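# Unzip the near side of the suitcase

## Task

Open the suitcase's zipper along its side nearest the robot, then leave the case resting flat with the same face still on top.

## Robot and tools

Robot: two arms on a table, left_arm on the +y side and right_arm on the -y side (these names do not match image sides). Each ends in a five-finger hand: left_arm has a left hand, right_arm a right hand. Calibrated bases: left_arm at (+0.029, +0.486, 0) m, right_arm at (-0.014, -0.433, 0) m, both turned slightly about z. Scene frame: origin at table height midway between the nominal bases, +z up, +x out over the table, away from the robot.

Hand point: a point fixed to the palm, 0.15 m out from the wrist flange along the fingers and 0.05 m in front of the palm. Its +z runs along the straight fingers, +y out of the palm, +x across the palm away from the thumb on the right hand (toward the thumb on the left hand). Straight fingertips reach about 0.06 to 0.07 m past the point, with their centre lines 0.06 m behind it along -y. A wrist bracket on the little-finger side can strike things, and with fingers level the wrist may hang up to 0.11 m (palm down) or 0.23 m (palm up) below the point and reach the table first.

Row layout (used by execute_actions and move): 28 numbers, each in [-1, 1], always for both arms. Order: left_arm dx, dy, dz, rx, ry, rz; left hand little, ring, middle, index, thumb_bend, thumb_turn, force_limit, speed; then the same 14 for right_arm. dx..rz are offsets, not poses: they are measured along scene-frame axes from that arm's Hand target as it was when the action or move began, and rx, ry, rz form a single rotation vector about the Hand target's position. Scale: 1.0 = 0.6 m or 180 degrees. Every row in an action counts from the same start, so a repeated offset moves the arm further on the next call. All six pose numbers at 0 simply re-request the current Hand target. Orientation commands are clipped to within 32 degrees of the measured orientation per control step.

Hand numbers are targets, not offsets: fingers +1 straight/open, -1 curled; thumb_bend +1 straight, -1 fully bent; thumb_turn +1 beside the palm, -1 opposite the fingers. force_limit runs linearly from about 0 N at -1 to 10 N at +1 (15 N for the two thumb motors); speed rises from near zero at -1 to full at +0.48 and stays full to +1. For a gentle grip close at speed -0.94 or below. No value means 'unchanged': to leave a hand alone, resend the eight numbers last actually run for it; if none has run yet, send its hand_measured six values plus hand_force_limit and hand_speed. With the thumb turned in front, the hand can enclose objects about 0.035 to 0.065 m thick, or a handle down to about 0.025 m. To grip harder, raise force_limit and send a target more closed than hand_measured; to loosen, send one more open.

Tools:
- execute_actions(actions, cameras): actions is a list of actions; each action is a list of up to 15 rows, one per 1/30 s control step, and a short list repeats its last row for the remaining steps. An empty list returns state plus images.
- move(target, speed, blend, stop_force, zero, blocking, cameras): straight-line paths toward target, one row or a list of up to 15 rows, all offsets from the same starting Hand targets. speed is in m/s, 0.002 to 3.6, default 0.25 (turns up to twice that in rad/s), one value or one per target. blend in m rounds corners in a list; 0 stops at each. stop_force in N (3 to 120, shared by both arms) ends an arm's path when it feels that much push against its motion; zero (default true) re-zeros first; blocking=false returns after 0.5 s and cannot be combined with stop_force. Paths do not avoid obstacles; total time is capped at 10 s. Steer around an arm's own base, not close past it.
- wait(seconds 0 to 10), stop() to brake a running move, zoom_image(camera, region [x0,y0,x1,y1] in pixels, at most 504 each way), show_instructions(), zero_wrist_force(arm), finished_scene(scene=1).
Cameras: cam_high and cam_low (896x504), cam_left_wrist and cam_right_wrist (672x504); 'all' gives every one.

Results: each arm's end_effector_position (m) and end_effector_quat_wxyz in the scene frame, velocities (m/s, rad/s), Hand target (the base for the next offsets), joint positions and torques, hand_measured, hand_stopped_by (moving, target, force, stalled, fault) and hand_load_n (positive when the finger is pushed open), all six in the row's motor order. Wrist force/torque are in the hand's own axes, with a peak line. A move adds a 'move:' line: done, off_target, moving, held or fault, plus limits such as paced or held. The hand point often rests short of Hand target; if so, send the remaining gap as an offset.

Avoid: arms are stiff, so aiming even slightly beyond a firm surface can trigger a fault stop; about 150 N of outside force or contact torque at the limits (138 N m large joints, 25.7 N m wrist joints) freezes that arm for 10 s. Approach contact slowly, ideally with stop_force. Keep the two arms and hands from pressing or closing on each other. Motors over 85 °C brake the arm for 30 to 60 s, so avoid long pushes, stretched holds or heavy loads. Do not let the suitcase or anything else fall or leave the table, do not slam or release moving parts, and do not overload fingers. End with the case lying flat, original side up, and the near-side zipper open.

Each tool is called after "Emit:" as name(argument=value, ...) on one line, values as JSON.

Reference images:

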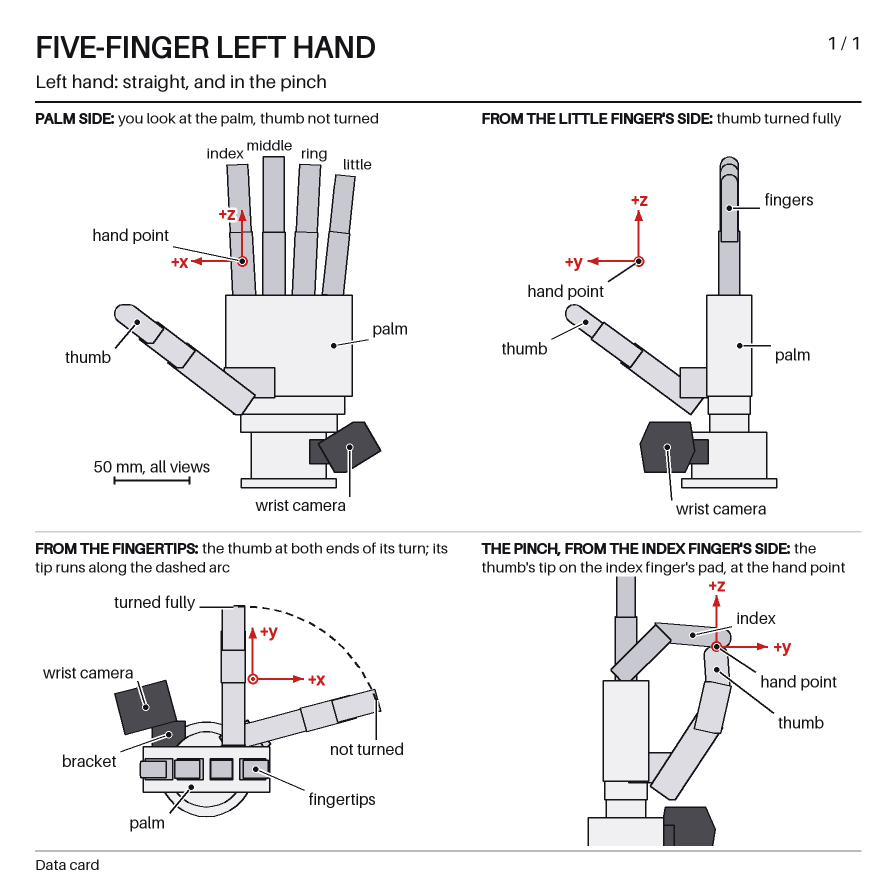

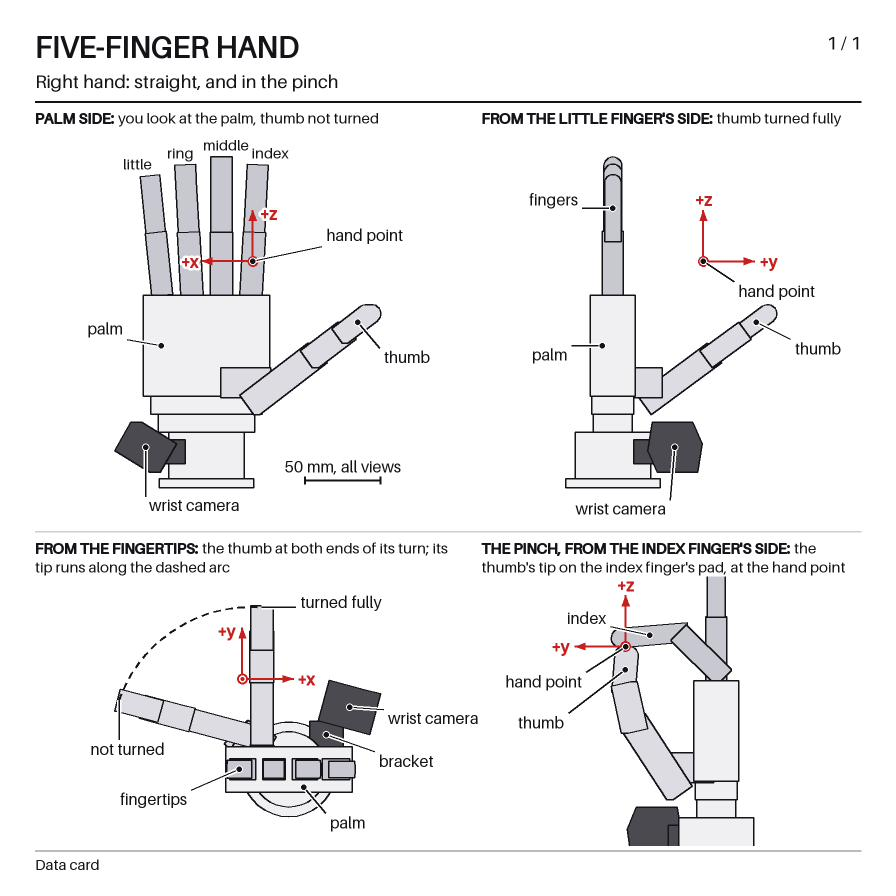

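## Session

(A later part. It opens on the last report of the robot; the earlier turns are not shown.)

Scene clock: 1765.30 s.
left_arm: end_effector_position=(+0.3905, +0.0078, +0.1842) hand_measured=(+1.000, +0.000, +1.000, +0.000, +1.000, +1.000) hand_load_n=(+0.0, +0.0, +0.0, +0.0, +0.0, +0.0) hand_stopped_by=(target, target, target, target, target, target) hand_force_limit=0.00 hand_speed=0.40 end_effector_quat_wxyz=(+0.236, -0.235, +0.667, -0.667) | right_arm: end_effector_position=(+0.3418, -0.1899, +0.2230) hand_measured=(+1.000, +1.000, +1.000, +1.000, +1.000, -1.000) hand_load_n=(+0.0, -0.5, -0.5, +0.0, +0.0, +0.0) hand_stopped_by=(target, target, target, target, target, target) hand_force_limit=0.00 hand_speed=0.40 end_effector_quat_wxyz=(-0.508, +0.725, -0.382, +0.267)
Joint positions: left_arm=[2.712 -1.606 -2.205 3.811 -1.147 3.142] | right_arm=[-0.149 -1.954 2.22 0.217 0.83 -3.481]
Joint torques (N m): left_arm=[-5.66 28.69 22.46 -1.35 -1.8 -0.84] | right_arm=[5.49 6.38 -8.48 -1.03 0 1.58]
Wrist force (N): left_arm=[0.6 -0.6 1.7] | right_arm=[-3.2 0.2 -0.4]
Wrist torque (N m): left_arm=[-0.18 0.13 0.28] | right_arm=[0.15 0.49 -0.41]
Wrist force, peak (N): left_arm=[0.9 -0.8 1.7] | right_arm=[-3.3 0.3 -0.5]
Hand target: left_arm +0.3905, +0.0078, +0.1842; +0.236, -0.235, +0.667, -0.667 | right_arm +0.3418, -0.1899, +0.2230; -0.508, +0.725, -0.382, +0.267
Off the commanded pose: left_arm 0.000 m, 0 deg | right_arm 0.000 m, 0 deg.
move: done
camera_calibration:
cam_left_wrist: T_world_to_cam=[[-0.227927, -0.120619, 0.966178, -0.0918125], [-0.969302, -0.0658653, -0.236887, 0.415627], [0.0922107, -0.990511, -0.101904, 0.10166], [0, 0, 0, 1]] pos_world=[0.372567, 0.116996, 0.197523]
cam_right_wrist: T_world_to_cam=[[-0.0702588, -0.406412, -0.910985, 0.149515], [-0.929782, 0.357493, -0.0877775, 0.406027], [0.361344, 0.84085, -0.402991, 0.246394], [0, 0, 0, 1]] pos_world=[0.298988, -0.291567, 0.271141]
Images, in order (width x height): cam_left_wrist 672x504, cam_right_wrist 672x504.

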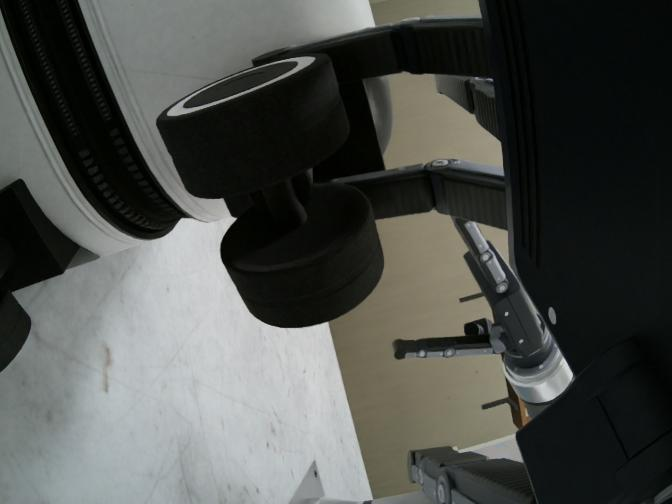

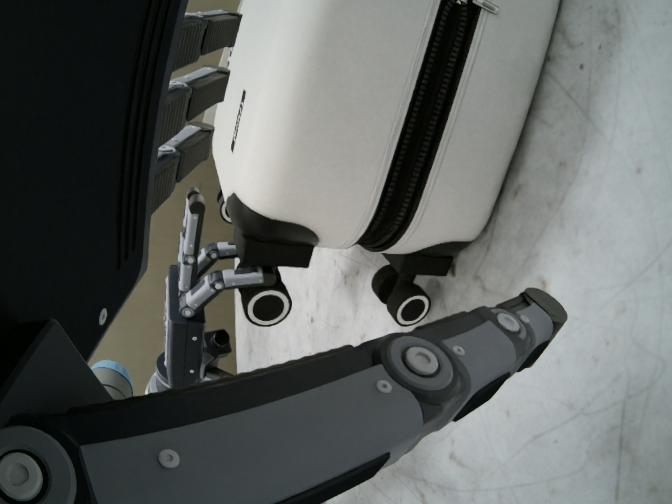

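Emit:
move(target=[-0.0126,0.0155,0,0,0,0,1,0,1,0,1,1,0,0.4,0,0,0,0,0,0,1,1,1,1,1,-1,0,0.4], speed=0.006, stop_force=3.5, cameras=["cam_left_wrist","cam_right_wrist"])

Emit:
zoom_image(camera="cam_right_wrist", region=[150, 150, 350, 350])

Scene clock: 1770.87 s.
left_arm: end_effector_position=(+0.3888, +0.0099, +0.1842) hand_measured=(+1.000, +0.000, +1.000, +0.000, +1.000, +1.000) hand_load_n=(+0.0, +0.0, -0.5, +2.0, +0.0, +0.0) hand_stopped_by=(target, target, target, target, target, target) hand_force_limit=0.00 hand_speed=0.40 end_effector_quat_wxyz=(+0.236, -0.235, +0.667, -0.667) | right_arm: end_effector_position=(+0.3418, -0.1899, +0.2230) hand_measured=(+1.000, +1.000, +1.000, +1.000, +1.000, -1.000) hand_load_n=(+0.0, -0.5, +0.0, +0.0, +0.0, +0.0) hand_stopped_by=(target, target, target, target, target, target) hand_force_limit=0.00 hand_speed=0.40 end_effector_quat_wxyz=(-0.508, +0.725, -0.382, +0.267)
Joint positions: left_arm=[2.715 -1.599 -2.212 3.811 -1.144 3.142] | right_arm=[-0.149 -1.954 2.22 0.217 0.83 -3.481]
Joint torques (N m): left_arm=[-6.83 12.73 21.79 -1.13 -1.79 -1.19] | right_arm=[5.25 6.12 -8.16 -1.01 0.05 1.62]
Wrist force (N): left_arm=[0.2 0.3 3.5] | right_arm=[-3.1 0.3 -0.6]
Wrist torque (N m): left_arm=[-0.17 0.10 0.28] | right_arm=[0.17 0.48 -0.40]
Wrist force, peak (N): left_arm=[0.6 0.5 5.7] | right_arm=[-3.3 0.4 -0.5]
Hand target: left_arm +0.3888, +0.0099, +0.1842; +0.236, -0.235, +0.667, -0.667 (not the last commanded pose) | right_arm +0.3418, -0.1899, +0.2230; -0.508, +0.725, -0.382, +0.267
Off the commanded pose: left_arm 0.009 m, 0 deg | right_arm 0.000 m, 0 deg.
move: contact (left_arm)
camera_calibration:
cam_left_wrist: T_world_to_cam=[[-0.227927, -0.120619, 0.966178, -0.0919466], [-0.969302, -0.0658653, -0.236887, 0.414117], [0.0922107, -0.990511, -0.101904, 0.103897], [0, 0, 0, 1]] pos_world=[0.370867, 0.119096, 0.197523]
cam_right_wrist: T_world_to_cam=[[-0.0702588, -0.406412, -0.910985, 0.149515], [-0.929782, 0.357493, -0.0877775, 0.406027], [0.361344, 0.84085, -0.402991, 0.246394], [0, 0, 0, 1]] pos_world=[0.298988, -0.291567, 0.271141]
Images, in order (width x height): cam_left_wrist 672x504, cam_right_wrist 672x504.

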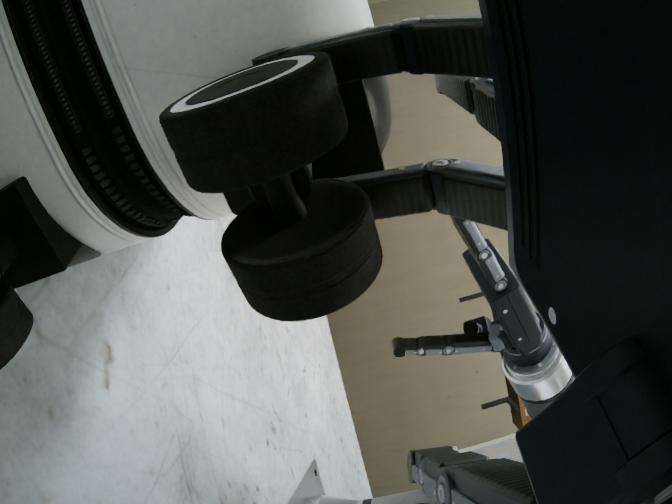

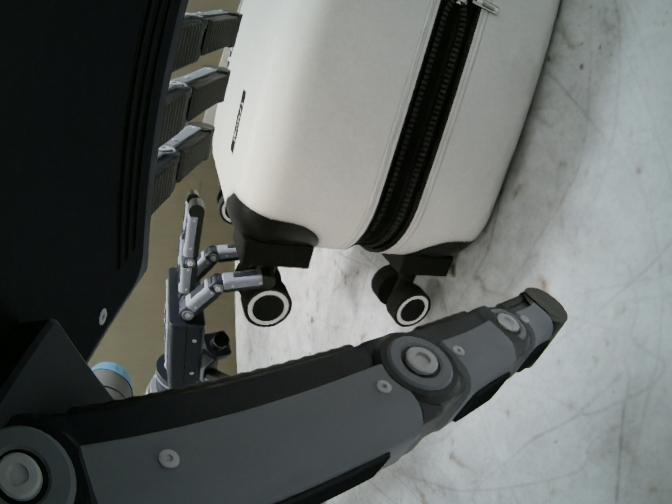

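Scaled by 2.520 from the camera's 672x504 image, which has a finer 960x720 frame.

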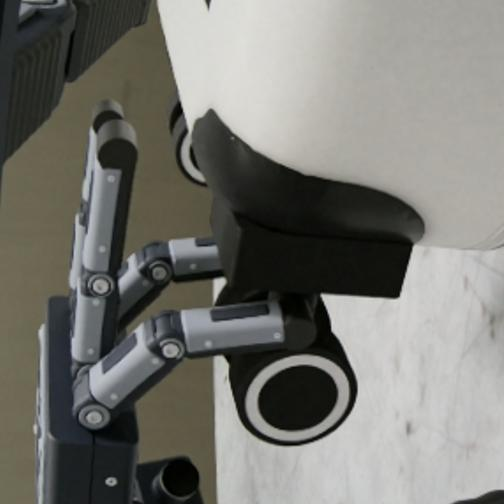

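Emit:
move(target=[0,0,0,0,0,0,1,-0.3,1,0,1,1,-0.5,-0.92,0,0,0,0,0,0,1,1,1,1,1,-1,0,0.4], cameras=["cam_right_wrist"])

Emit:
zoom_image(camera="cam_right_wrist", region=[150, 150, 350, 350])

Scene clock: 1776.07 s.
left_arm: end_effector_position=(+0.3888, +0.0099, +0.1842) hand_measured=(+1.000, -0.028, +1.000, +0.000, +1.000, +1.000) hand_load_n=(+0.0, +4.5, +0.0, +2.0, +0.0, -0.5) hand_stopped_by=(target, force, target, target, target, target) hand_force_limit=-0.50 hand_speed=-0.92 end_effector_quat_wxyz=(+0.236, -0.235, +0.667, -0.667) | right_arm: end_effector_position=(+0.3418, -0.1899, +0.2230) hand_measured=(+1.000, +1.000, +1.000, +1.000, +1.000, -1.000) hand_load_n=(+0.0, +0.0, +0.0, -0.5, -0.5, +0.0) hand_stopped_by=(target, target, target, target, target, target) hand_force_limit=0.00 hand_speed=0.40 end_effector_quat_wxyz=(-0.508, +0.725, -0.382, +0.267)
Joint positions: left_arm=[2.715 -1.599 -2.212 3.811 -1.144 3.142] | right_arm=[-0.149 -1.954 2.22 0.217 0.83 -3.481]
Joint torques (N m): left_arm=[-6.41 12.84 19.13 -1.52 -1.65 -1.12] | right_arm=[5.53 5.82 -7.96 -0.94 0.03 1.6]
Wrist force (N): left_arm=[0.3 -0.6 6.1] | right_arm=[-2.9 0.3 -0.7]
Wrist torque (N m): left_arm=[-0.20 0.20 0.33] | right_arm=[0.17 0.46 -0.39]
Wrist force, peak (N): left_arm=[0.2 -0.6 6.5] | right_arm=[-3.2 0.3 -0.9]
Hand target: left_arm +0.3888, +0.0099, +0.1842; +0.236, -0.235, +0.667, -0.667 | right_arm +0.3418, -0.1899, +0.2230; -0.508, +0.725, -0.382, +0.267
Off the commanded pose: left_arm 0.000 m, 0 deg | right_arm 0.000 m, 0 deg.
move: done
camera_calibration:
cam_right_wrist: T_world_to_cam=[[-0.0702588, -0.406412, -0.910985, 0.149515], [-0.929782, 0.357493, -0.0877775, 0.406027], [0.361344, 0.84085, -0.402991, 0.246394], [0, 0, 0, 1]] pos_world=[0.298988, -0.291567, 0.271141]
Images, in order (width x height): cam_right_wrist 672x504.

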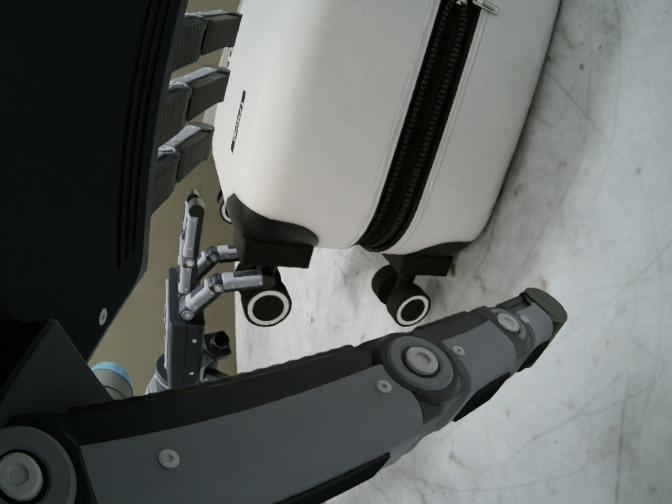

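Scaled by 2.520 from the camera's 672x504 image, which has a finer 960x720 frame.

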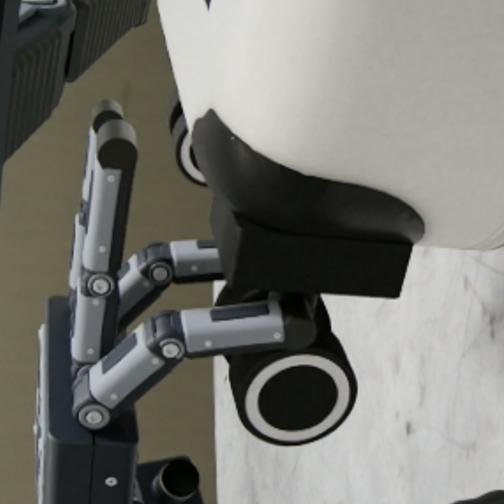

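Emit:
move(target=[[0,0,0,0,0,0,1,-0.3,1,0,1,1,-0.5,-0.92,0.1532,-0.0998,-0.2388,0,0,0,-1,-1,-1,1,1,-1,0,0.4],[0,0,0,0,0,0,1,-0.3,1,0,1,1,-0.5,-0.92,0.1987,-0.0635,-0.2388,0,0,0,-1,-1,-1,1,1,-1,0,0.4]], speed=[0.15,0.06], cameras=["cam_high","cam_left_wrist","cam_right_wrist"])

Scene clock: 1803.67 s.
left_arm: end_effector_position=(+0.3888, +0.0099, +0.1842) hand_measured=(+1.000, -0.028, +1.000, +0.000, +1.000, +1.000) hand_load_n=(+0.0, +4.5, +0.0, +2.0, -0.5, -0.5) hand_stopped_by=(target, force, target, target, target, target) hand_force_limit=-0.50 hand_speed=-0.92 end_effector_quat_wxyz=(+0.236, -0.235, +0.667, -0.667) | right_arm: end_effector_position=(+0.4611, -0.2280, +0.0797) hand_measured=(-1.000, -1.000, -1.000, +1.000, +1.000, -1.000) hand_load_n=(+0.0, +0.0, +0.0, +0.0, +0.0, +0.0) hand_stopped_by=(target, target, target, target, target, target) hand_force_limit=0.00 hand_speed=0.40 end_effector_quat_wxyz=(-0.508, +0.725, -0.382, +0.267) end_effector_velocity=(-0.002, +0.000, +0.000) end_effector_angular_velocity=(-0.001, +0.001, +0.002)
Joint positions: left_arm=[2.715 -1.599 -2.212 3.811 -1.144 3.142] | right_arm=[-0.196 -1.431 2.204 -0.27 0.789 -3.512]
Joint velocities: left_arm=[within noise] | right_arm=[-0.003 -0.003 0.004 0.003 -0.004 -0.005]
Joint torques (N m): left_arm=[-5.33 12.61 8.53 -1.2 -1.29 -1.16] | right_arm=[-8.53 -31.45 -2.12 1.31 -1.84 -1.96]
Wrist force (N): left_arm=[0.0 -0.6 6.4] | right_arm=[-3.1 0.3 -0.6]
Wrist torque (N m): left_arm=[-0.20 0.24 0.32] | right_arm=[0.24 0.49 -0.33]
Wrist force, peak (N): left_arm=[0.0 -0.7 6.5] | right_arm=[-4.1 -1.4 -1.4]
Hand target: left_arm +0.3888, +0.0099, +0.1842; +0.236, -0.235, +0.667, -0.667 | right_arm +0.4610, -0.2280, +0.0797; -0.508, +0.725, -0.382, +0.267
Off the commanded pose: left_arm 0.000 m, 0 deg | right_arm 0.000 m, 0 deg.
move: done
camera_calibration:
cam_left_wrist: T_world_to_cam=[[-0.227823, -0.120706, 0.966192, -0.0918806], [-0.969327, -0.0658541, -0.236789, 0.414082], [0.0922096, -0.990502, -0.102001, 0.103905], [0, 0, 0, 1]] pos_world=[0.370867, 0.119096, 0.197423]
cam_right_wrist: T_world_to_cam=[[-0.0702588, -0.406412, -0.910985, 0.0118688], [-0.929782, 0.357493, -0.0877775, 0.517992], [0.361344, 0.84085, -0.402991, 0.177573], [0, 0, 0, 1]] pos_world=[0.418288, -0.329667, 0.127841]
Images, in order (width x height): cam_high 896x504, cam_left_wrist 672x504, cam_right_wrist 672x504.

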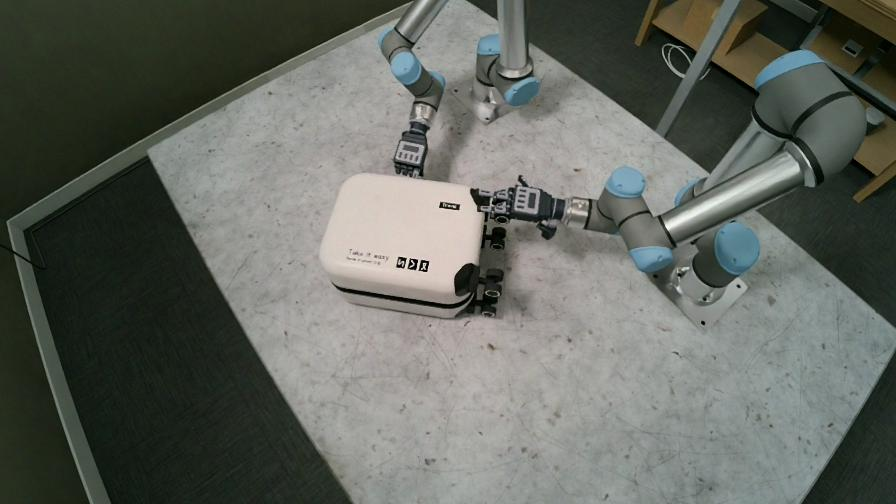

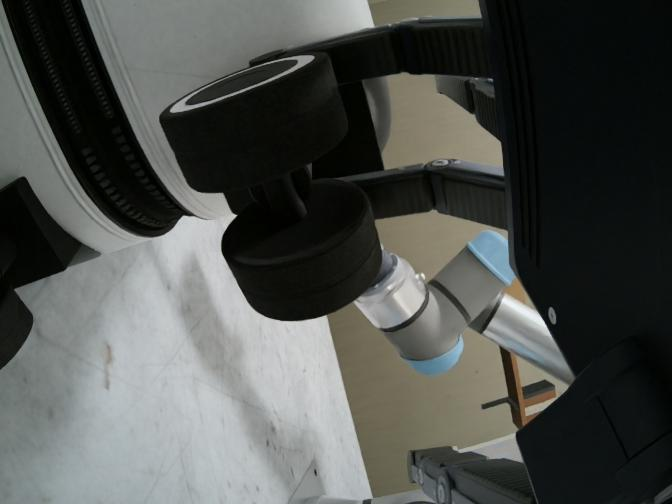

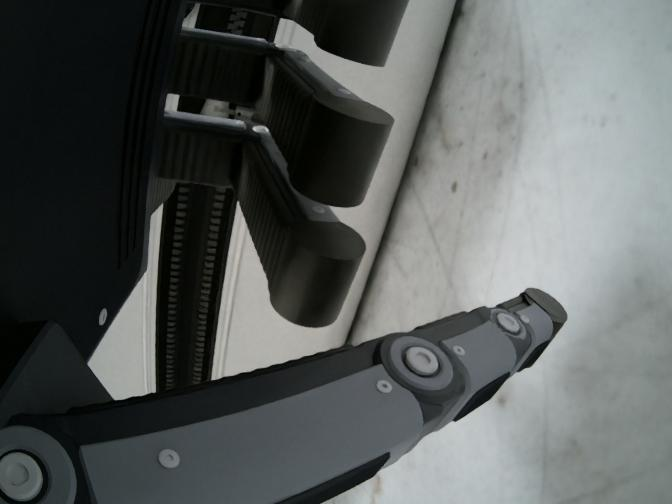

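Emit:
move(target=[0,0,0,0,0,0,1,-0.3,1,0,1,1,-0.5,-0.92,0.0155,0.0126,0,0,0,0,-1,-1,-1,1,1,-1,0,0.4], speed=0.01, stop_force=3, cameras=[])

Scene clock: 1809.63 s.
left_arm: end_effector_position=(+0.3888, +0.0099, +0.1842) hand_measured=(+1.000, -0.028, +1.000, +0.000, +1.000, +1.000) hand_load_n=(+0.0, +4.5, +0.0, +2.0, +0.0, -0.5) hand_stopped_by=(target, force, target, target, target, target) hand_force_limit=-0.50 hand_speed=-0.92 end_effector_quat_wxyz=(+0.236, -0.235, +0.667, -0.667) | right_arm: end_effector_position=(+0.4656, -0.2243, +0.0797) hand_measured=(-1.000, -1.000, -1.000, +1.000, +1.000, -1.000) hand_load_n=(+0.0, +0.0, +0.0, -1.0, +0.0, +0.0) hand_stopped_by=(target, target, target, target, target, target) hand_force_limit=0.00 hand_speed=0.40 end_effector_quat_wxyz=(-0.508, +0.725, -0.382, +0.267)
Joint positions: left_arm=[2.715 -1.599 -2.212 3.811 -1.144 3.142] | right_arm=[-0.18 -1.421 2.191 -0.274 0.803 -3.501]
Joint torques (N m): left_arm=[-4.98 12.68 8.77 -1.15 -1.04 -1.15] | right_arm=[-7.73 -31.63 -4.5 0.99 -0.5 -1.77]
Wrist force (N): left_arm=[0.3 -0.5 6.4] | right_arm=[-3.1 1.1 -3.4]
Wrist torque (N m): left_arm=[-0.20 0.20 0.33] | right_arm=[0.37 0.48 -0.40]
Wrist force, peak (N): left_arm=[0.2 -0.8 6.6] | right_arm=[-3.2 1.4 -5.6]
Hand target: left_arm +0.3888, +0.0099, +0.1842; +0.236, -0.235, +0.667, -0.667 | right_arm +0.4656, -0.2243, +0.0797; -0.508, +0.725, -0.382, +0.267 (not the last commanded pose)
Off the commanded pose: left_arm 0.000 m, 0 deg | right_arm 0.006 m, 0 deg.
move: contact (right_arm)
No camera images: "cameras" was empty.

Emit:
move(target=[0,0,0,0,0,0,1,-0.3,1,0,1,1,-0.5,-0.92,0.0525,-0.0647,0,0,0,0,-1,-1,-1,1,1,-1,0,0.4], speed=0.01, stop_force=24, cameras=["cam_left_wrist"])

Scene clock: 1820.37 s.
left_arm: end_effector_position=(+0.3888, +0.0099, +0.1842) hand_measured=(+1.000, -0.028, +1.000, +0.000, +1.000, +1.000) hand_load_n=(-0.5, +0.0, +0.0, +0.0, +0.0, -0.5) hand_stopped_by=(target, force, target, target, target, target) hand_force_limit=-0.50 hand_speed=-0.92 end_effector_quat_wxyz=(+0.236, -0.235, +0.667, -0.667) | right_arm: end_effector_position=(+0.4971, -0.2631, +0.0797) hand_measured=(-1.000, -1.000, -1.000, +1.000, +1.000, -1.000) hand_load_n=(+0.0, +0.0, +0.0, +0.0, +0.0, +0.0) hand_stopped_by=(target, target, target, target, target, target) hand_force_limit=0.00 hand_speed=0.40 end_effector_quat_wxyz=(-0.508, +0.725, -0.382, +0.267)
Joint positions: left_arm=[2.715 -1.599 -2.212 3.811 -1.144 3.142] | right_arm=[-0.272 -1.35 2.109 -0.215 0.722 -3.567]
Joint torques (N m): left_arm=[-3.74 27.43 22.46 -0.86 0.51 -0.91] | right_arm=[6.35 -34.61 -3.08 -0.96 0.75 1.72]
Wrist force (N): left_arm=[0.8 -0.8 1.7] | right_arm=[-1.5 -0.2 -0.4]
Wrist torque (N m): left_arm=[-0.22 0.10 0.29] | right_arm=[0.12 0.24 -0.23]
Wrist force, peak (N): left_arm=[2.1 5.8 21.6] | right_arm=[-22.0 1.6 -2.5]
Hand target: left_arm +0.3888, +0.0099, +0.1842; +0.236, -0.235, +0.667, -0.667 | right_arm +0.4971, -0.2631, +0.0797; -0.508, +0.725, -0.382, +0.267
Off the commanded pose: left_arm 0.000 m, 0 deg | right_arm 0.000 m, 0 deg.
move: done
camera_calibration:
cam_left_wrist: T_world_to_cam=[[-0.227823, -0.120706, 0.966192, -0.0918806], [-0.969327, -0.0658541, -0.236789, 0.414082], [0.0922096, -0.990502, -0.102001, 0.103905], [0, 0, 0, 1]] pos_world=[0.370867, 0.119096, 0.197423]
Images, in order (width x height): cam_left_wrist 672x504.

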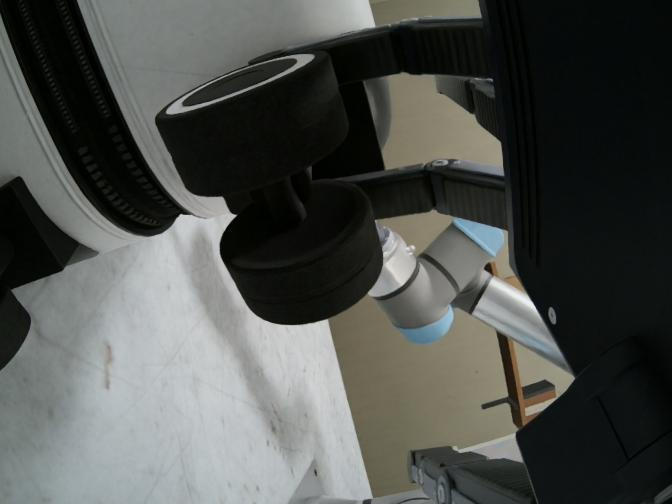

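Emit:
move(target=[[0,0,0,0,0,0,1,-0.3,1,0,1,1,-0.5,-0.92,-0.0648,-0.0524,0.03,0,0,0,-1,-1,-1,1,1,-1,0,0.4],[0,0,0,0,0,0,1,-0.3,1,0,1,1,-0.5,-0.92,-0.1222,-0.0475,0.1088,0,0,0,1,1,1,1,1,-1,0,0.4]], speed=[0.06,0.1], cameras=["cam_right_wrist","cam_high"])

Emit:
zoom_image(camera="cam_right_wrist", region=[200, 0, 400, 200])

Scene clock: 1830.47 s.
left_arm: end_effector_position=(+0.3888, +0.0099, +0.1842) hand_measured=(+1.000, -0.028, +1.000, +0.000, +1.000, +1.000) hand_load_n=(+0.0, +0.0, +0.0, +0.0, +0.0, -0.5) hand_stopped_by=(target, force, target, target, target, target) hand_force_limit=-0.50 hand_speed=-0.92 end_effector_quat_wxyz=(+0.236, -0.235, +0.667, -0.667) | right_arm: end_effector_position=(+0.4237, -0.2916, +0.1450) hand_measured=(+1.000, +1.000, +1.000, +1.000, +1.000, -1.000) hand_load_n=(+0.0, +0.0, +0.0, +0.0, -0.5, +0.0) hand_stopped_by=(target, target, target, target, target, target) hand_force_limit=0.00 hand_speed=0.40 end_effector_quat_wxyz=(-0.508, +0.725, -0.382, +0.267)
Joint positions: left_arm=[2.715 -1.599 -2.212 3.811 -1.144 3.142] | right_arm=[-0.469 -1.603 2.21 0.091 0.562 -3.758]
Joint torques (N m): left_arm=[-3.03 27.69 22.18 -0.55 1.46 -0.69] | right_arm=[6.53 -24.51 -25.06 1.9 -0.21 1.75]
Wrist force (N): left_arm=[0.8 -0.6 1.7] | right_arm=[-1.5 0.1 -0.6]
Wrist torque (N m): left_arm=[-0.18 0.10 0.29] | right_arm=[0.17 0.26 -0.42]
Wrist force, peak (N): left_arm=[0.8 -0.8 1.8] | right_arm=[-1.9 -0.7 -1.3]
Hand target: left_arm +0.3888, +0.0099, +0.1842; +0.236, -0.235, +0.667, -0.667 | right_arm +0.4237, -0.2916, +0.1450; -0.508, +0.725, -0.382, +0.267
Off the commanded pose: left_arm 0.000 m, 0 deg | right_arm 0.000 m, 0 deg.
move: done
camera_calibration:
cam_right_wrist: T_world_to_cam=[[-0.0702588, -0.406412, -0.910985, 0.0428876], [-0.929782, 0.357493, -0.0877775, 0.51178], [0.361344, 0.84085, -0.402991, 0.270845], [0, 0, 0, 1]] pos_world=[0.380988, -0.393267, 0.193141]
Images, in order (width x height): cam_high 896x504, cam_right_wrist 672x504.

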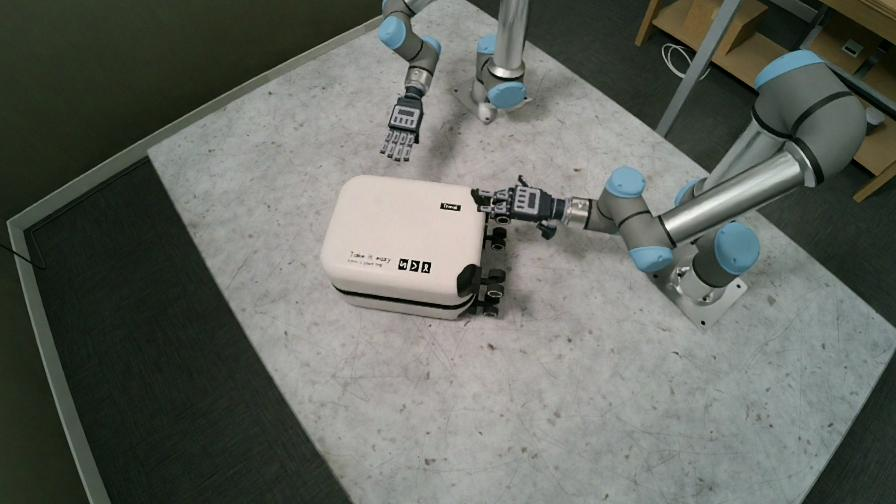

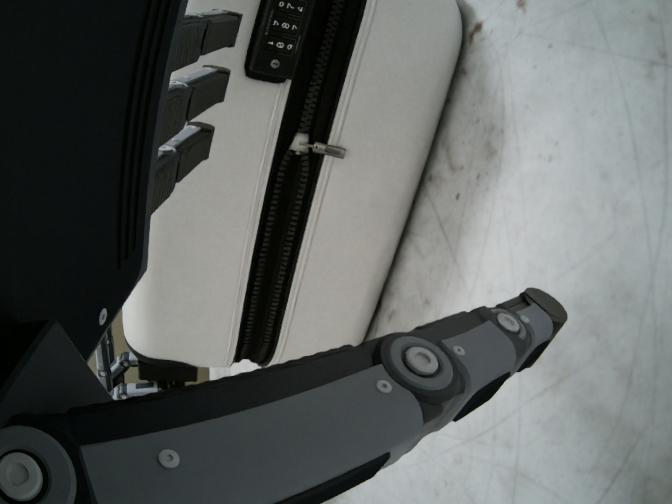

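Scaled by 2.520 from the camera's 672x504 image, which has a finer 960x720 frame.

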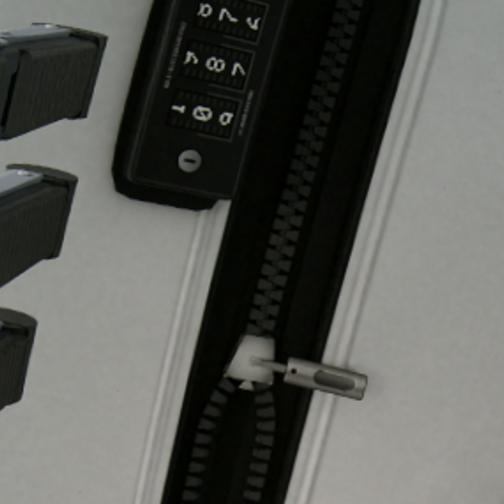

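Emit:
zoom_image(camera="cam_right_wrist", region=[130, 0, 500, 400])

Scaled by 1.260 from the camera's 672x504 image, which has a finer 960x720 frame.

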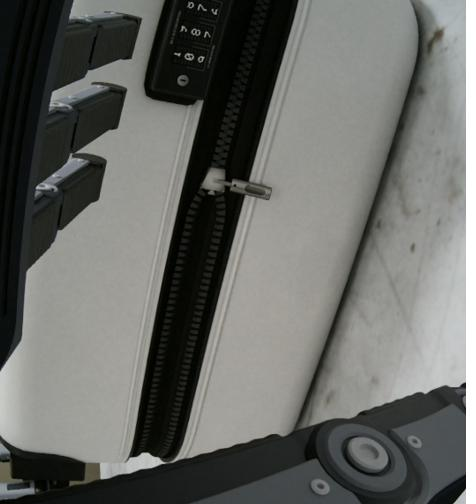

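Emit:
move(target=[0,0,0,0,0,0,1,-0.3,1,0,1,1,-0.5,-0.92,0.3988,-0.2607,0.0917,0,0,0,1,1,1,1,1,-1,0,0.4], speed=0.2, cameras=["cam_right_wrist"])

Scene clock: 1927.53 s.
left_arm: end_effector_position=(+0.3888, +0.0099, +0.1842) hand_measured=(+1.000, -0.028, +1.000, +0.000, +1.000, +1.000) hand_load_n=(+0.0, +0.0, +0.0, +0.0, +0.0, +0.0) hand_stopped_by=(target, force, target, target, target, target) hand_force_limit=-0.50 hand_speed=-0.92 end_effector_quat_wxyz=(+0.236, -0.235, +0.667, -0.667) | right_arm: end_effector_position=(+0.6630, -0.4480, +0.2000) hand_measured=(+1.000, +1.000, +1.000, +1.000, +1.000, -1.000) hand_load_n=(+0.0, -0.5, +0.0, +0.0, +0.0, +0.0) hand_stopped_by=(target, target, target, target, target, target) hand_force_limit=0.00 hand_speed=0.40 end_effector_quat_wxyz=(-0.508, +0.725, -0.382, +0.267) end_effector_velocity=(+0.001, -0.001, +0.001) end_effector_angular_velocity=(+0.000, -0.002, +0.000)
Joint positions: left_arm=[2.715 -1.599 -2.212 3.811 -1.144 3.142] | right_arm=[-0.501 -1.037 1.326 0.443 0.537 -3.799]
Joint velocities: left_arm=[within noise] | right_arm=[0 0.001 -0.005 0.001 0 0.001]
Joint torques (N m): left_arm=[-2.17 27.37 22.1 -0.42 1.49 -0.59] | right_arm=[7.4 -32.94 -27.62 1.55 -1.24 2.07]
Wrist force (N): left_arm=[0.7 -0.7 1.5] | right_arm=[-1.4 -0.1 -0.4]
Wrist torque (N m): left_arm=[-0.18 0.11 0.28] | right_arm=[0.13 0.22 -0.31]
Wrist force, peak (N): left_arm=[1.0 -0.7 1.8] | right_arm=[-3.2 0.5 -0.9]
Hand target: left_arm +0.3888, +0.0099, +0.1842; +0.236, -0.235, +0.667, -0.667 | right_arm +0.6630, -0.4480, +0.2000; -0.508, +0.725, -0.382, +0.267
Off the commanded pose: left_arm 0.000 m, 0 deg | right_arm 0.000 m, 0 deg.
move: done
camera_calibration:
cam_right_wrist: T_world_to_cam=[[-0.0702588, -0.406412, -0.910985, 0.0462349], [-0.929782, 0.357493, -0.0877775, 0.794923], [0.361344, 0.84085, -0.402991, 0.338085], [0, 0, 0, 1]] pos_world=[0.620188, -0.549667, 0.248141]
Images, in order (width x height): cam_right_wrist 672x504.

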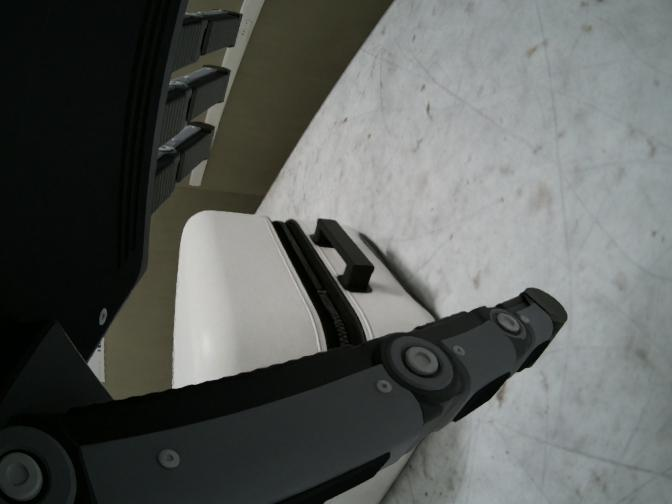

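Emit:
zoom_image(camera="cam_right_wrist", region=[160, 190, 460, 410])

Scaled by 1.680 from the camera's 672x504 image, which has a finer 960x720 frame.

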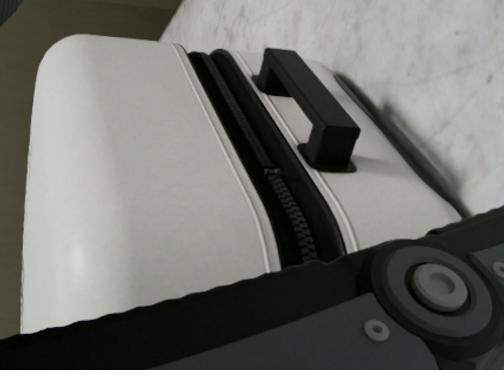

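Emit:
move(target=[[0,0,0.2,0,0,0,1,-0.3,1,0,1,1,-0.5,-0.92,0,0,0.08,-0.4113,-0.2852,0.0023,1,1,1,1,1,-1,0,0.4],[-0.15,0.12,0.36,0,0,0,1,-0.3,1,0,1,1,-0.5,-0.92,0.0825,0.0883,-0.1083,-0.4113,-0.2852,0.0023,1,1,1,1,1,-1,0,0.4]], speed=0.35, cameras=["cam_high","cam_right_wrist","cam_left_wrist"])

Scene clock: 2100.37 s.
left_arm: end_effector_position=(+0.2989, +0.0818, +0.4002) hand_measured=(+1.000, -0.028, +1.000, +0.000, +1.000, +1.000) hand_load_n=(+0.0, +0.0, +0.0, +0.0, +0.0, +0.0) hand_stopped_by=(target, force, target, target, target, target) hand_force_limit=-0.50 hand_speed=-0.92 end_effector_quat_wxyz=(+0.236, -0.235, +0.667, -0.667) end_effector_velocity=(-0.001, +0.000, -0.001) end_effector_angular_velocity=(+0.002, +0.003, +0.000) | right_arm: end_effector_position=(+0.7125, -0.3951, +0.1352) hand_measured=(+1.000, +1.000, +1.000, +1.000, +1.000, -1.000) hand_load_n=(+0.0, +0.0, +0.0, +0.0, +0.0, +0.0) hand_stopped_by=(target, target, target, target, target, target) hand_force_limit=0.00 hand_speed=0.40 end_effector_quat_wxyz=(-0.092, +0.701, +0.093, +0.701)
Joint positions: left_arm=[2.836 -1.083 -2.003 3.086 -1.023 3.142] | right_arm=[-0.17 -1.137 1.941 -0.804 1.089 -4.714]
Joint velocities: left_arm=[-0.001 0.001 0 -0.005 0 0.001] | right_arm=[within noise]
Joint torques (N m): left_arm=[5.5 9.72 19.71 -1.48 0.28 0.72] | right_arm=[5.68 -25.06 -5.24 -2.52 0.83 0.82]
Wrist force (N): left_arm=[0.7 -0.6 1.6] | right_arm=[-1.0 -0.5 -0.8]
Wrist torque (N m): left_arm=[-0.17 0.11 0.29] | right_arm=[0.13 0.18 -0.54]
Wrist force, peak (N): left_arm=[0.4 0.9 3.0] | right_arm=[-2.7 -1.4 -0.1]
Hand target: left_arm +0.2988, +0.0819, +0.4002; +0.236, -0.235, +0.667, -0.667 | right_arm +0.7125, -0.3950, +0.1351; -0.092, +0.701, +0.093, +0.701
Off the commanded pose: left_arm 0.000 m, 0 deg | right_arm 0.000 m, 0 deg.
move: done
camera_calibration:
cam_left_wrist: T_world_to_cam=[[-0.228006, -0.120649, 0.966156, -0.312348], [-0.969274, -0.0659506, -0.236977, 0.382806], [0.0923095, -0.990502, -0.101904, 0.205385], [0, 0, 0, 1]] pos_world=[0.280868, 0.190996, 0.413423]
cam_right_wrist: T_world_to_cam=[[0.28634, -0.911042, 0.296668, -0.604598], [-0.410949, -0.396485, -0.820927, 0.24795], [0.865523, 0.113149, -0.487921, -0.385764], [0, 0, 0, 1]] pos_world=[0.608903, -0.408857, 0.194692]
Images, in order (width x height): cam_high 896x504, cam_left_wrist 672x504, cam_right_wrist 672x504.

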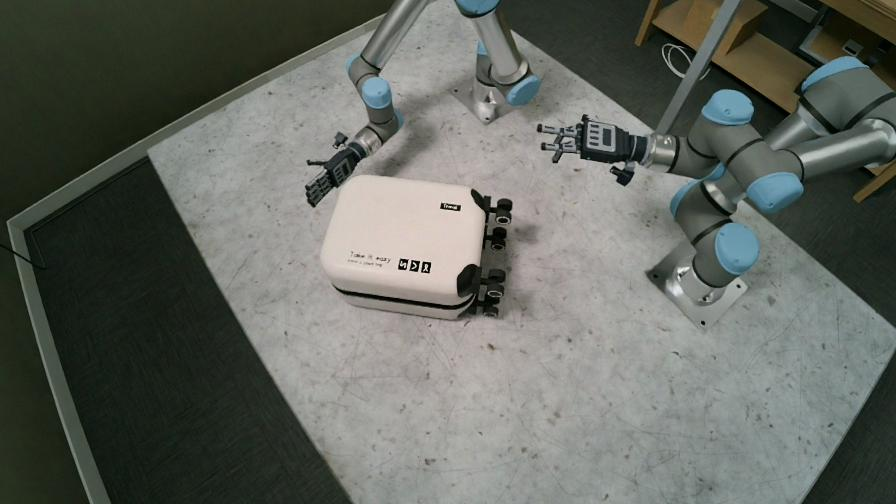

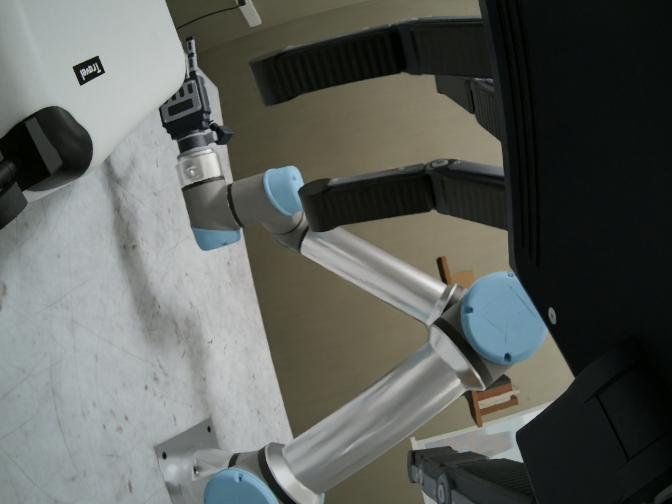

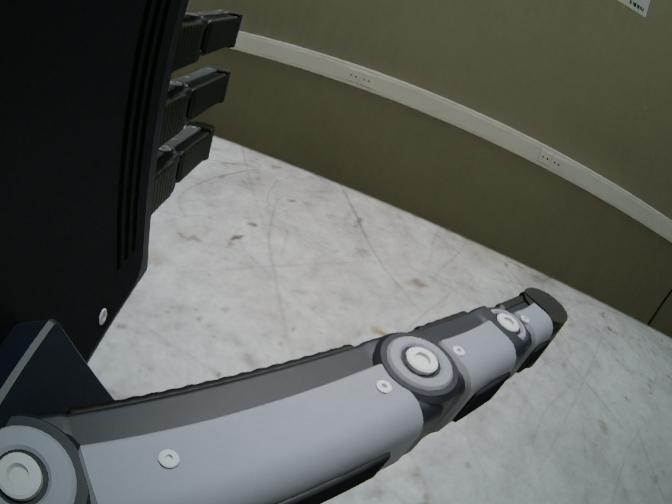

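Emit:
move(target=[0,0,0,0,0,0,1,-0.3,1,0,1,1,-0.5,-0.92,0,0.22,0,0,0,0,1,1,1,1,1,-1,0,0.4], speed=0.04, stop_force=20, cameras=["cam_high"])

Scene clock: 2109.83 s.
left_arm: end_effector_position=(+0.2988, +0.0819, +0.4002) hand_measured=(+1.000, -0.028, +1.000, +0.000, +1.000, +1.000) hand_load_n=(+0.0, +0.0, +0.0, +0.0, +0.0, -0.5) hand_stopped_by=(target, force, target, target, target, target) hand_force_limit=-0.50 hand_speed=-0.92 end_effector_quat_wxyz=(+0.236, -0.235, +0.667, -0.667) | right_arm: end_effector_position=(+0.7125, -0.2630, +0.1351) hand_measured=(+1.000, +1.000, +1.000, +1.000, +1.000, -1.000) hand_load_n=(+0.0, +0.0, +0.0, +0.0, +0.0, +0.0) hand_stopped_by=(target, target, target, target, target, target) hand_force_limit=0.00 hand_speed=0.40 end_effector_quat_wxyz=(-0.092, +0.701, +0.093, +0.701)
Joint positions: left_arm=[2.836 -1.083 -2.002 3.085 -1.023 3.142] | right_arm=[0.114 -1.088 1.859 -0.771 1.373 -4.714]
Joint torques (N m): left_arm=[6.03 9.92 26.26 -1.46 1.47 -1.09] | right_arm=[-7.36 -47.18 -4.28 -2.8 0.9 1.12]
Wrist force (N): left_arm=[0.8 -0.6 1.7] | right_arm=[-1.0 -0.3 -0.7]
Wrist torque (N m): left_arm=[-0.19 0.10 0.29] | right_arm=[0.14 0.16 -0.52]
Wrist force, peak (N): left_arm=[1.0 -0.6 1.8] | right_arm=[0.9 6.9 -1.3]
Hand target: left_arm +0.2988, +0.0819, +0.4002; +0.236, -0.235, +0.667, -0.667 | right_arm +0.7125, -0.2630, +0.1351; -0.092, +0.701, +0.093, +0.701
Off the commanded pose: left_arm 0.000 m, 0 deg | right_arm 0.000 m, 0 deg.
move: done
Images, in order (width x height): cam_high 896x504.

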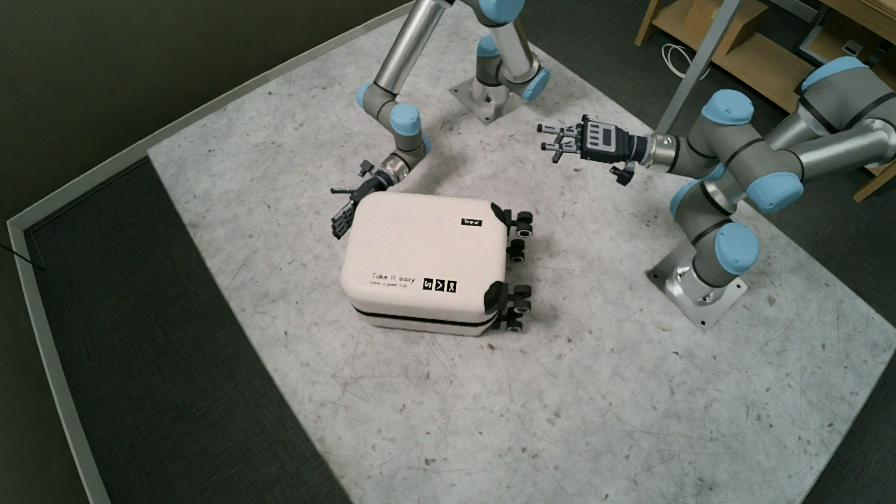

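Emit:
move(target=[0,0,0,0,0,0,1,-0.3,1,0,1,1,-0.5,-0.92,-0.07,0.25,0,0,0,0,1,1,1,1,1,-1,0,0.4], speed=0.05, stop_force=20, cameras=["cam_high","cam_left_wrist"])

Scene clock: 2136.30 s.
left_arm: end_effector_position=(+0.2988, +0.0819, +0.4002) hand_measured=(+1.000, -0.028, +1.000, +0.000, +1.000, +1.000) hand_load_n=(+0.0, +0.0, +0.0, +0.0, +0.0, -0.5) hand_stopped_by=(target, force, target, target, target, target) hand_force_limit=-0.50 hand_speed=-0.92 end_effector_quat_wxyz=(+0.236, -0.235, +0.667, -0.667) | right_arm: end_effector_position=(+0.6705, -0.1130, +0.1351) hand_measured=(+1.000, +1.000, +1.000, +1.000, +1.000, -1.000) hand_load_n=(+0.0, +0.0, +0.0, +0.0, +0.0, +0.0) hand_stopped_by=(target, target, target, target, target, target) hand_force_limit=0.00 hand_speed=0.40 end_effector_quat_wxyz=(-0.092, +0.701, +0.093, +0.701)
Joint positions: left_arm=[2.836 -1.083 -2.002 3.085 -1.023 3.142] | right_arm=[0.429 -1.027 1.755 -0.727 1.689 -4.714]
Joint torques (N m): left_arm=[5.71 10.19 25.88 -1.33 1.52 -0.56] | right_arm=[-7.7 -50.28 -4.95 -2.87 0.87 1.64]
Wrist force (N): left_arm=[0.6 -0.7 1.6] | right_arm=[-0.9 -0.8 -0.7]
Wrist torque (N m): left_arm=[-0.18 0.12 0.28] | right_arm=[0.07 0.16 -0.54]
Wrist force, peak (N): left_arm=[0.8 -0.8 1.9] | right_arm=[-1.1 11.4 -0.3]
Hand target: left_arm +0.2988, +0.0819, +0.4002; +0.236, -0.235, +0.667, -0.667 | right_arm +0.6705, -0.1130, +0.1351; -0.092, +0.701, +0.093, +0.701
Off the commanded pose: left_arm 0.000 m, 0 deg | right_arm 0.000 m, 0 deg.
move: done
camera_calibration:
cam_left_wrist: T_world_to_cam=[[-0.227823, -0.120706, 0.966192, -0.312391], [-0.969327, -0.0658541, -0.236789, 0.38273], [0.0922096, -0.990502, -0.102001, 0.205552], [0, 0, 0, 1]] pos_world=[0.280867, 0.191096, 0.413423]
Images, in order (width x height): cam_high 896x504, cam_left_wrist 672x504.

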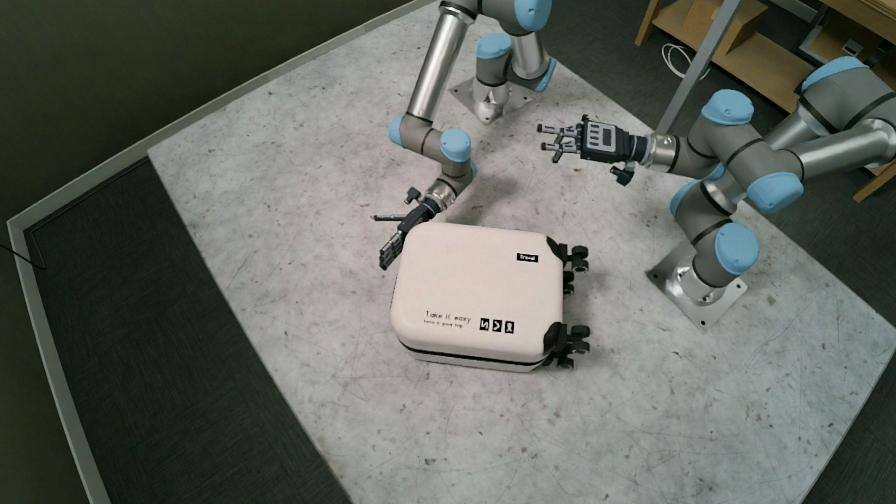

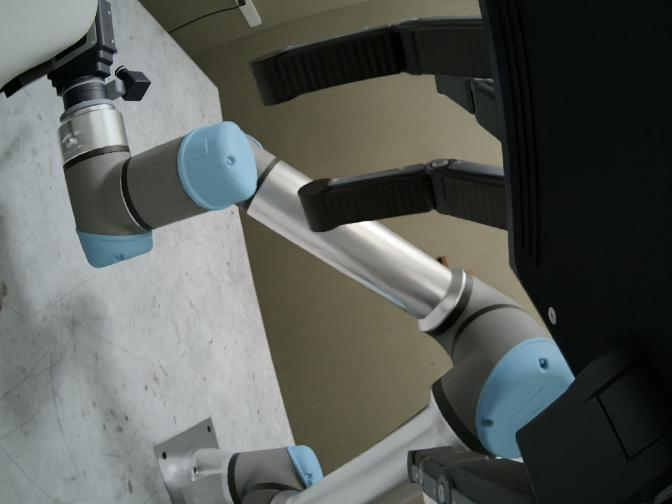

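Emit:
move(target=[[-0.05,-0.03,0,0.0257,0.117,0.4234,1,1,1,1,1,-1,0,0.4,0.0767,-0.0883,0,0,0,0,1,1,1,1,1,-1,0,0.4],[0.042,-0.1098,-0.397,0.0257,0.117,0.4234,1,1,1,1,1,-1,0,0.4,0.1525,0.04,0,0,0,0.15,1,1,1,1,1,-1,0,0.4]], speed=0.35, cameras=["cam_high","cam_left_wrist"])

Scene clock: 2187.90 s.
left_arm: end_effector_position=(+0.2745, +0.0659, +0.4021) hand_measured=(+1.000, +1.000, +1.000, +1.000, +1.000, -1.000) hand_load_n=(+0.0, +0.0, +0.0, +0.0, +0.0, +0.0) hand_stopped_by=(target, target, target, target, target, target) hand_force_limit=0.00 hand_speed=0.40 end_effector_quat_wxyz=(-0.460, +0.626, -0.493, +0.391) | right_arm: end_effector_position=(+0.7133, -0.1622, +0.1351) hand_measured=(+1.000, +1.000, +1.000, +1.000, +1.000, -1.000) hand_load_n=(+0.0, +0.0, +0.0, +0.0, +0.0, +0.0) hand_stopped_by=(target, target, target, target, target, target) hand_force_limit=0.00 hand_speed=0.40 end_effector_quat_wxyz=(-0.092, +0.701, +0.093, +0.701)
Joint positions: left_arm=[1.964 -1.823 -1.315 2.076 -2.826 2.062] | right_arm=[0.313 -1.01 1.724 -0.714 1.572 -4.714]
Joint torques (N m): left_arm=[6.08 29.84 11.57 -0.02 0.24 0.73] | right_arm=[7.06 -38.38 -17.54 -1.2 1.07 0.78]
Wrist force (N): left_arm=[0.8 -0.5 1.1] | right_arm=[-1.0 -0.9 -0.9]
Wrist torque (N m): left_arm=[-0.12 0.04 0.20] | right_arm=[0.06 0.21 -0.54]
Wrist force, peak (N): left_arm=[-2.1 -5.6 -2.2] | right_arm=[-0.9 -1.2 -0.9]
Hand target: left_arm +0.2745, +0.0658, +0.4020; -0.460, +0.626, -0.493, +0.391 (not the last commanded pose) | right_arm +0.7132, -0.1621, +0.1351; -0.092, +0.701, +0.093, +0.701 (not the last commanded pose)
Off the commanded pose: left_arm 0.250 m, 15 deg | right_arm 0.088 m, 27 deg.
move: held (left_arm; a check stopped the path), off_target (right_arm; braked when a check withheld steps of left_arm); path passed 0 of 2 targets; limits=held
pose unreachable (left arm): on one or more control steps of this call, first in action 0 (counted from 0), this arm could not follow its commanded pose, so it was not sent that pose on those steps. It may still have moved: this result reports where it is.
cause: moving toward the commanded pose would bring two parts of the arm too close to each other (joints 4 (wrist 1) to 6 (wrist 3) lie between them).
camera_calibration:
cam_left_wrist: T_world_to_cam=[[0.255563, -0.167958, 0.952091, -0.445667], [-0.42309, -0.904916, -0.0460686, 0.187237], [0.8693, -0.391047, -0.302324, 0.0198664], [0, 0, 0, 1]] pos_world=[0.175844, 0.102349, 0.438947]
Images, in order (width x height): cam_high 896x504, cam_left_wrist 672x504.

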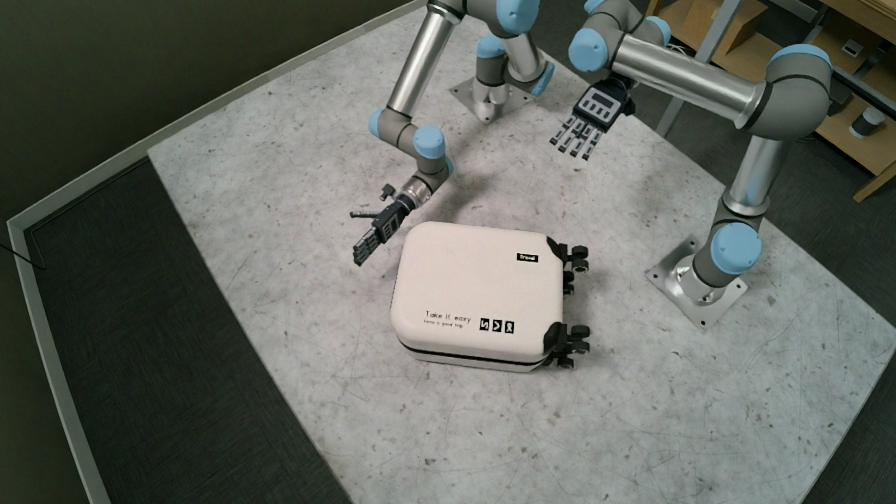

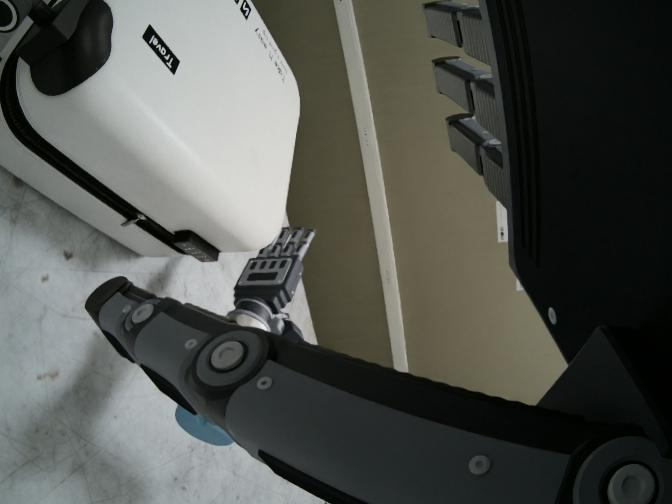

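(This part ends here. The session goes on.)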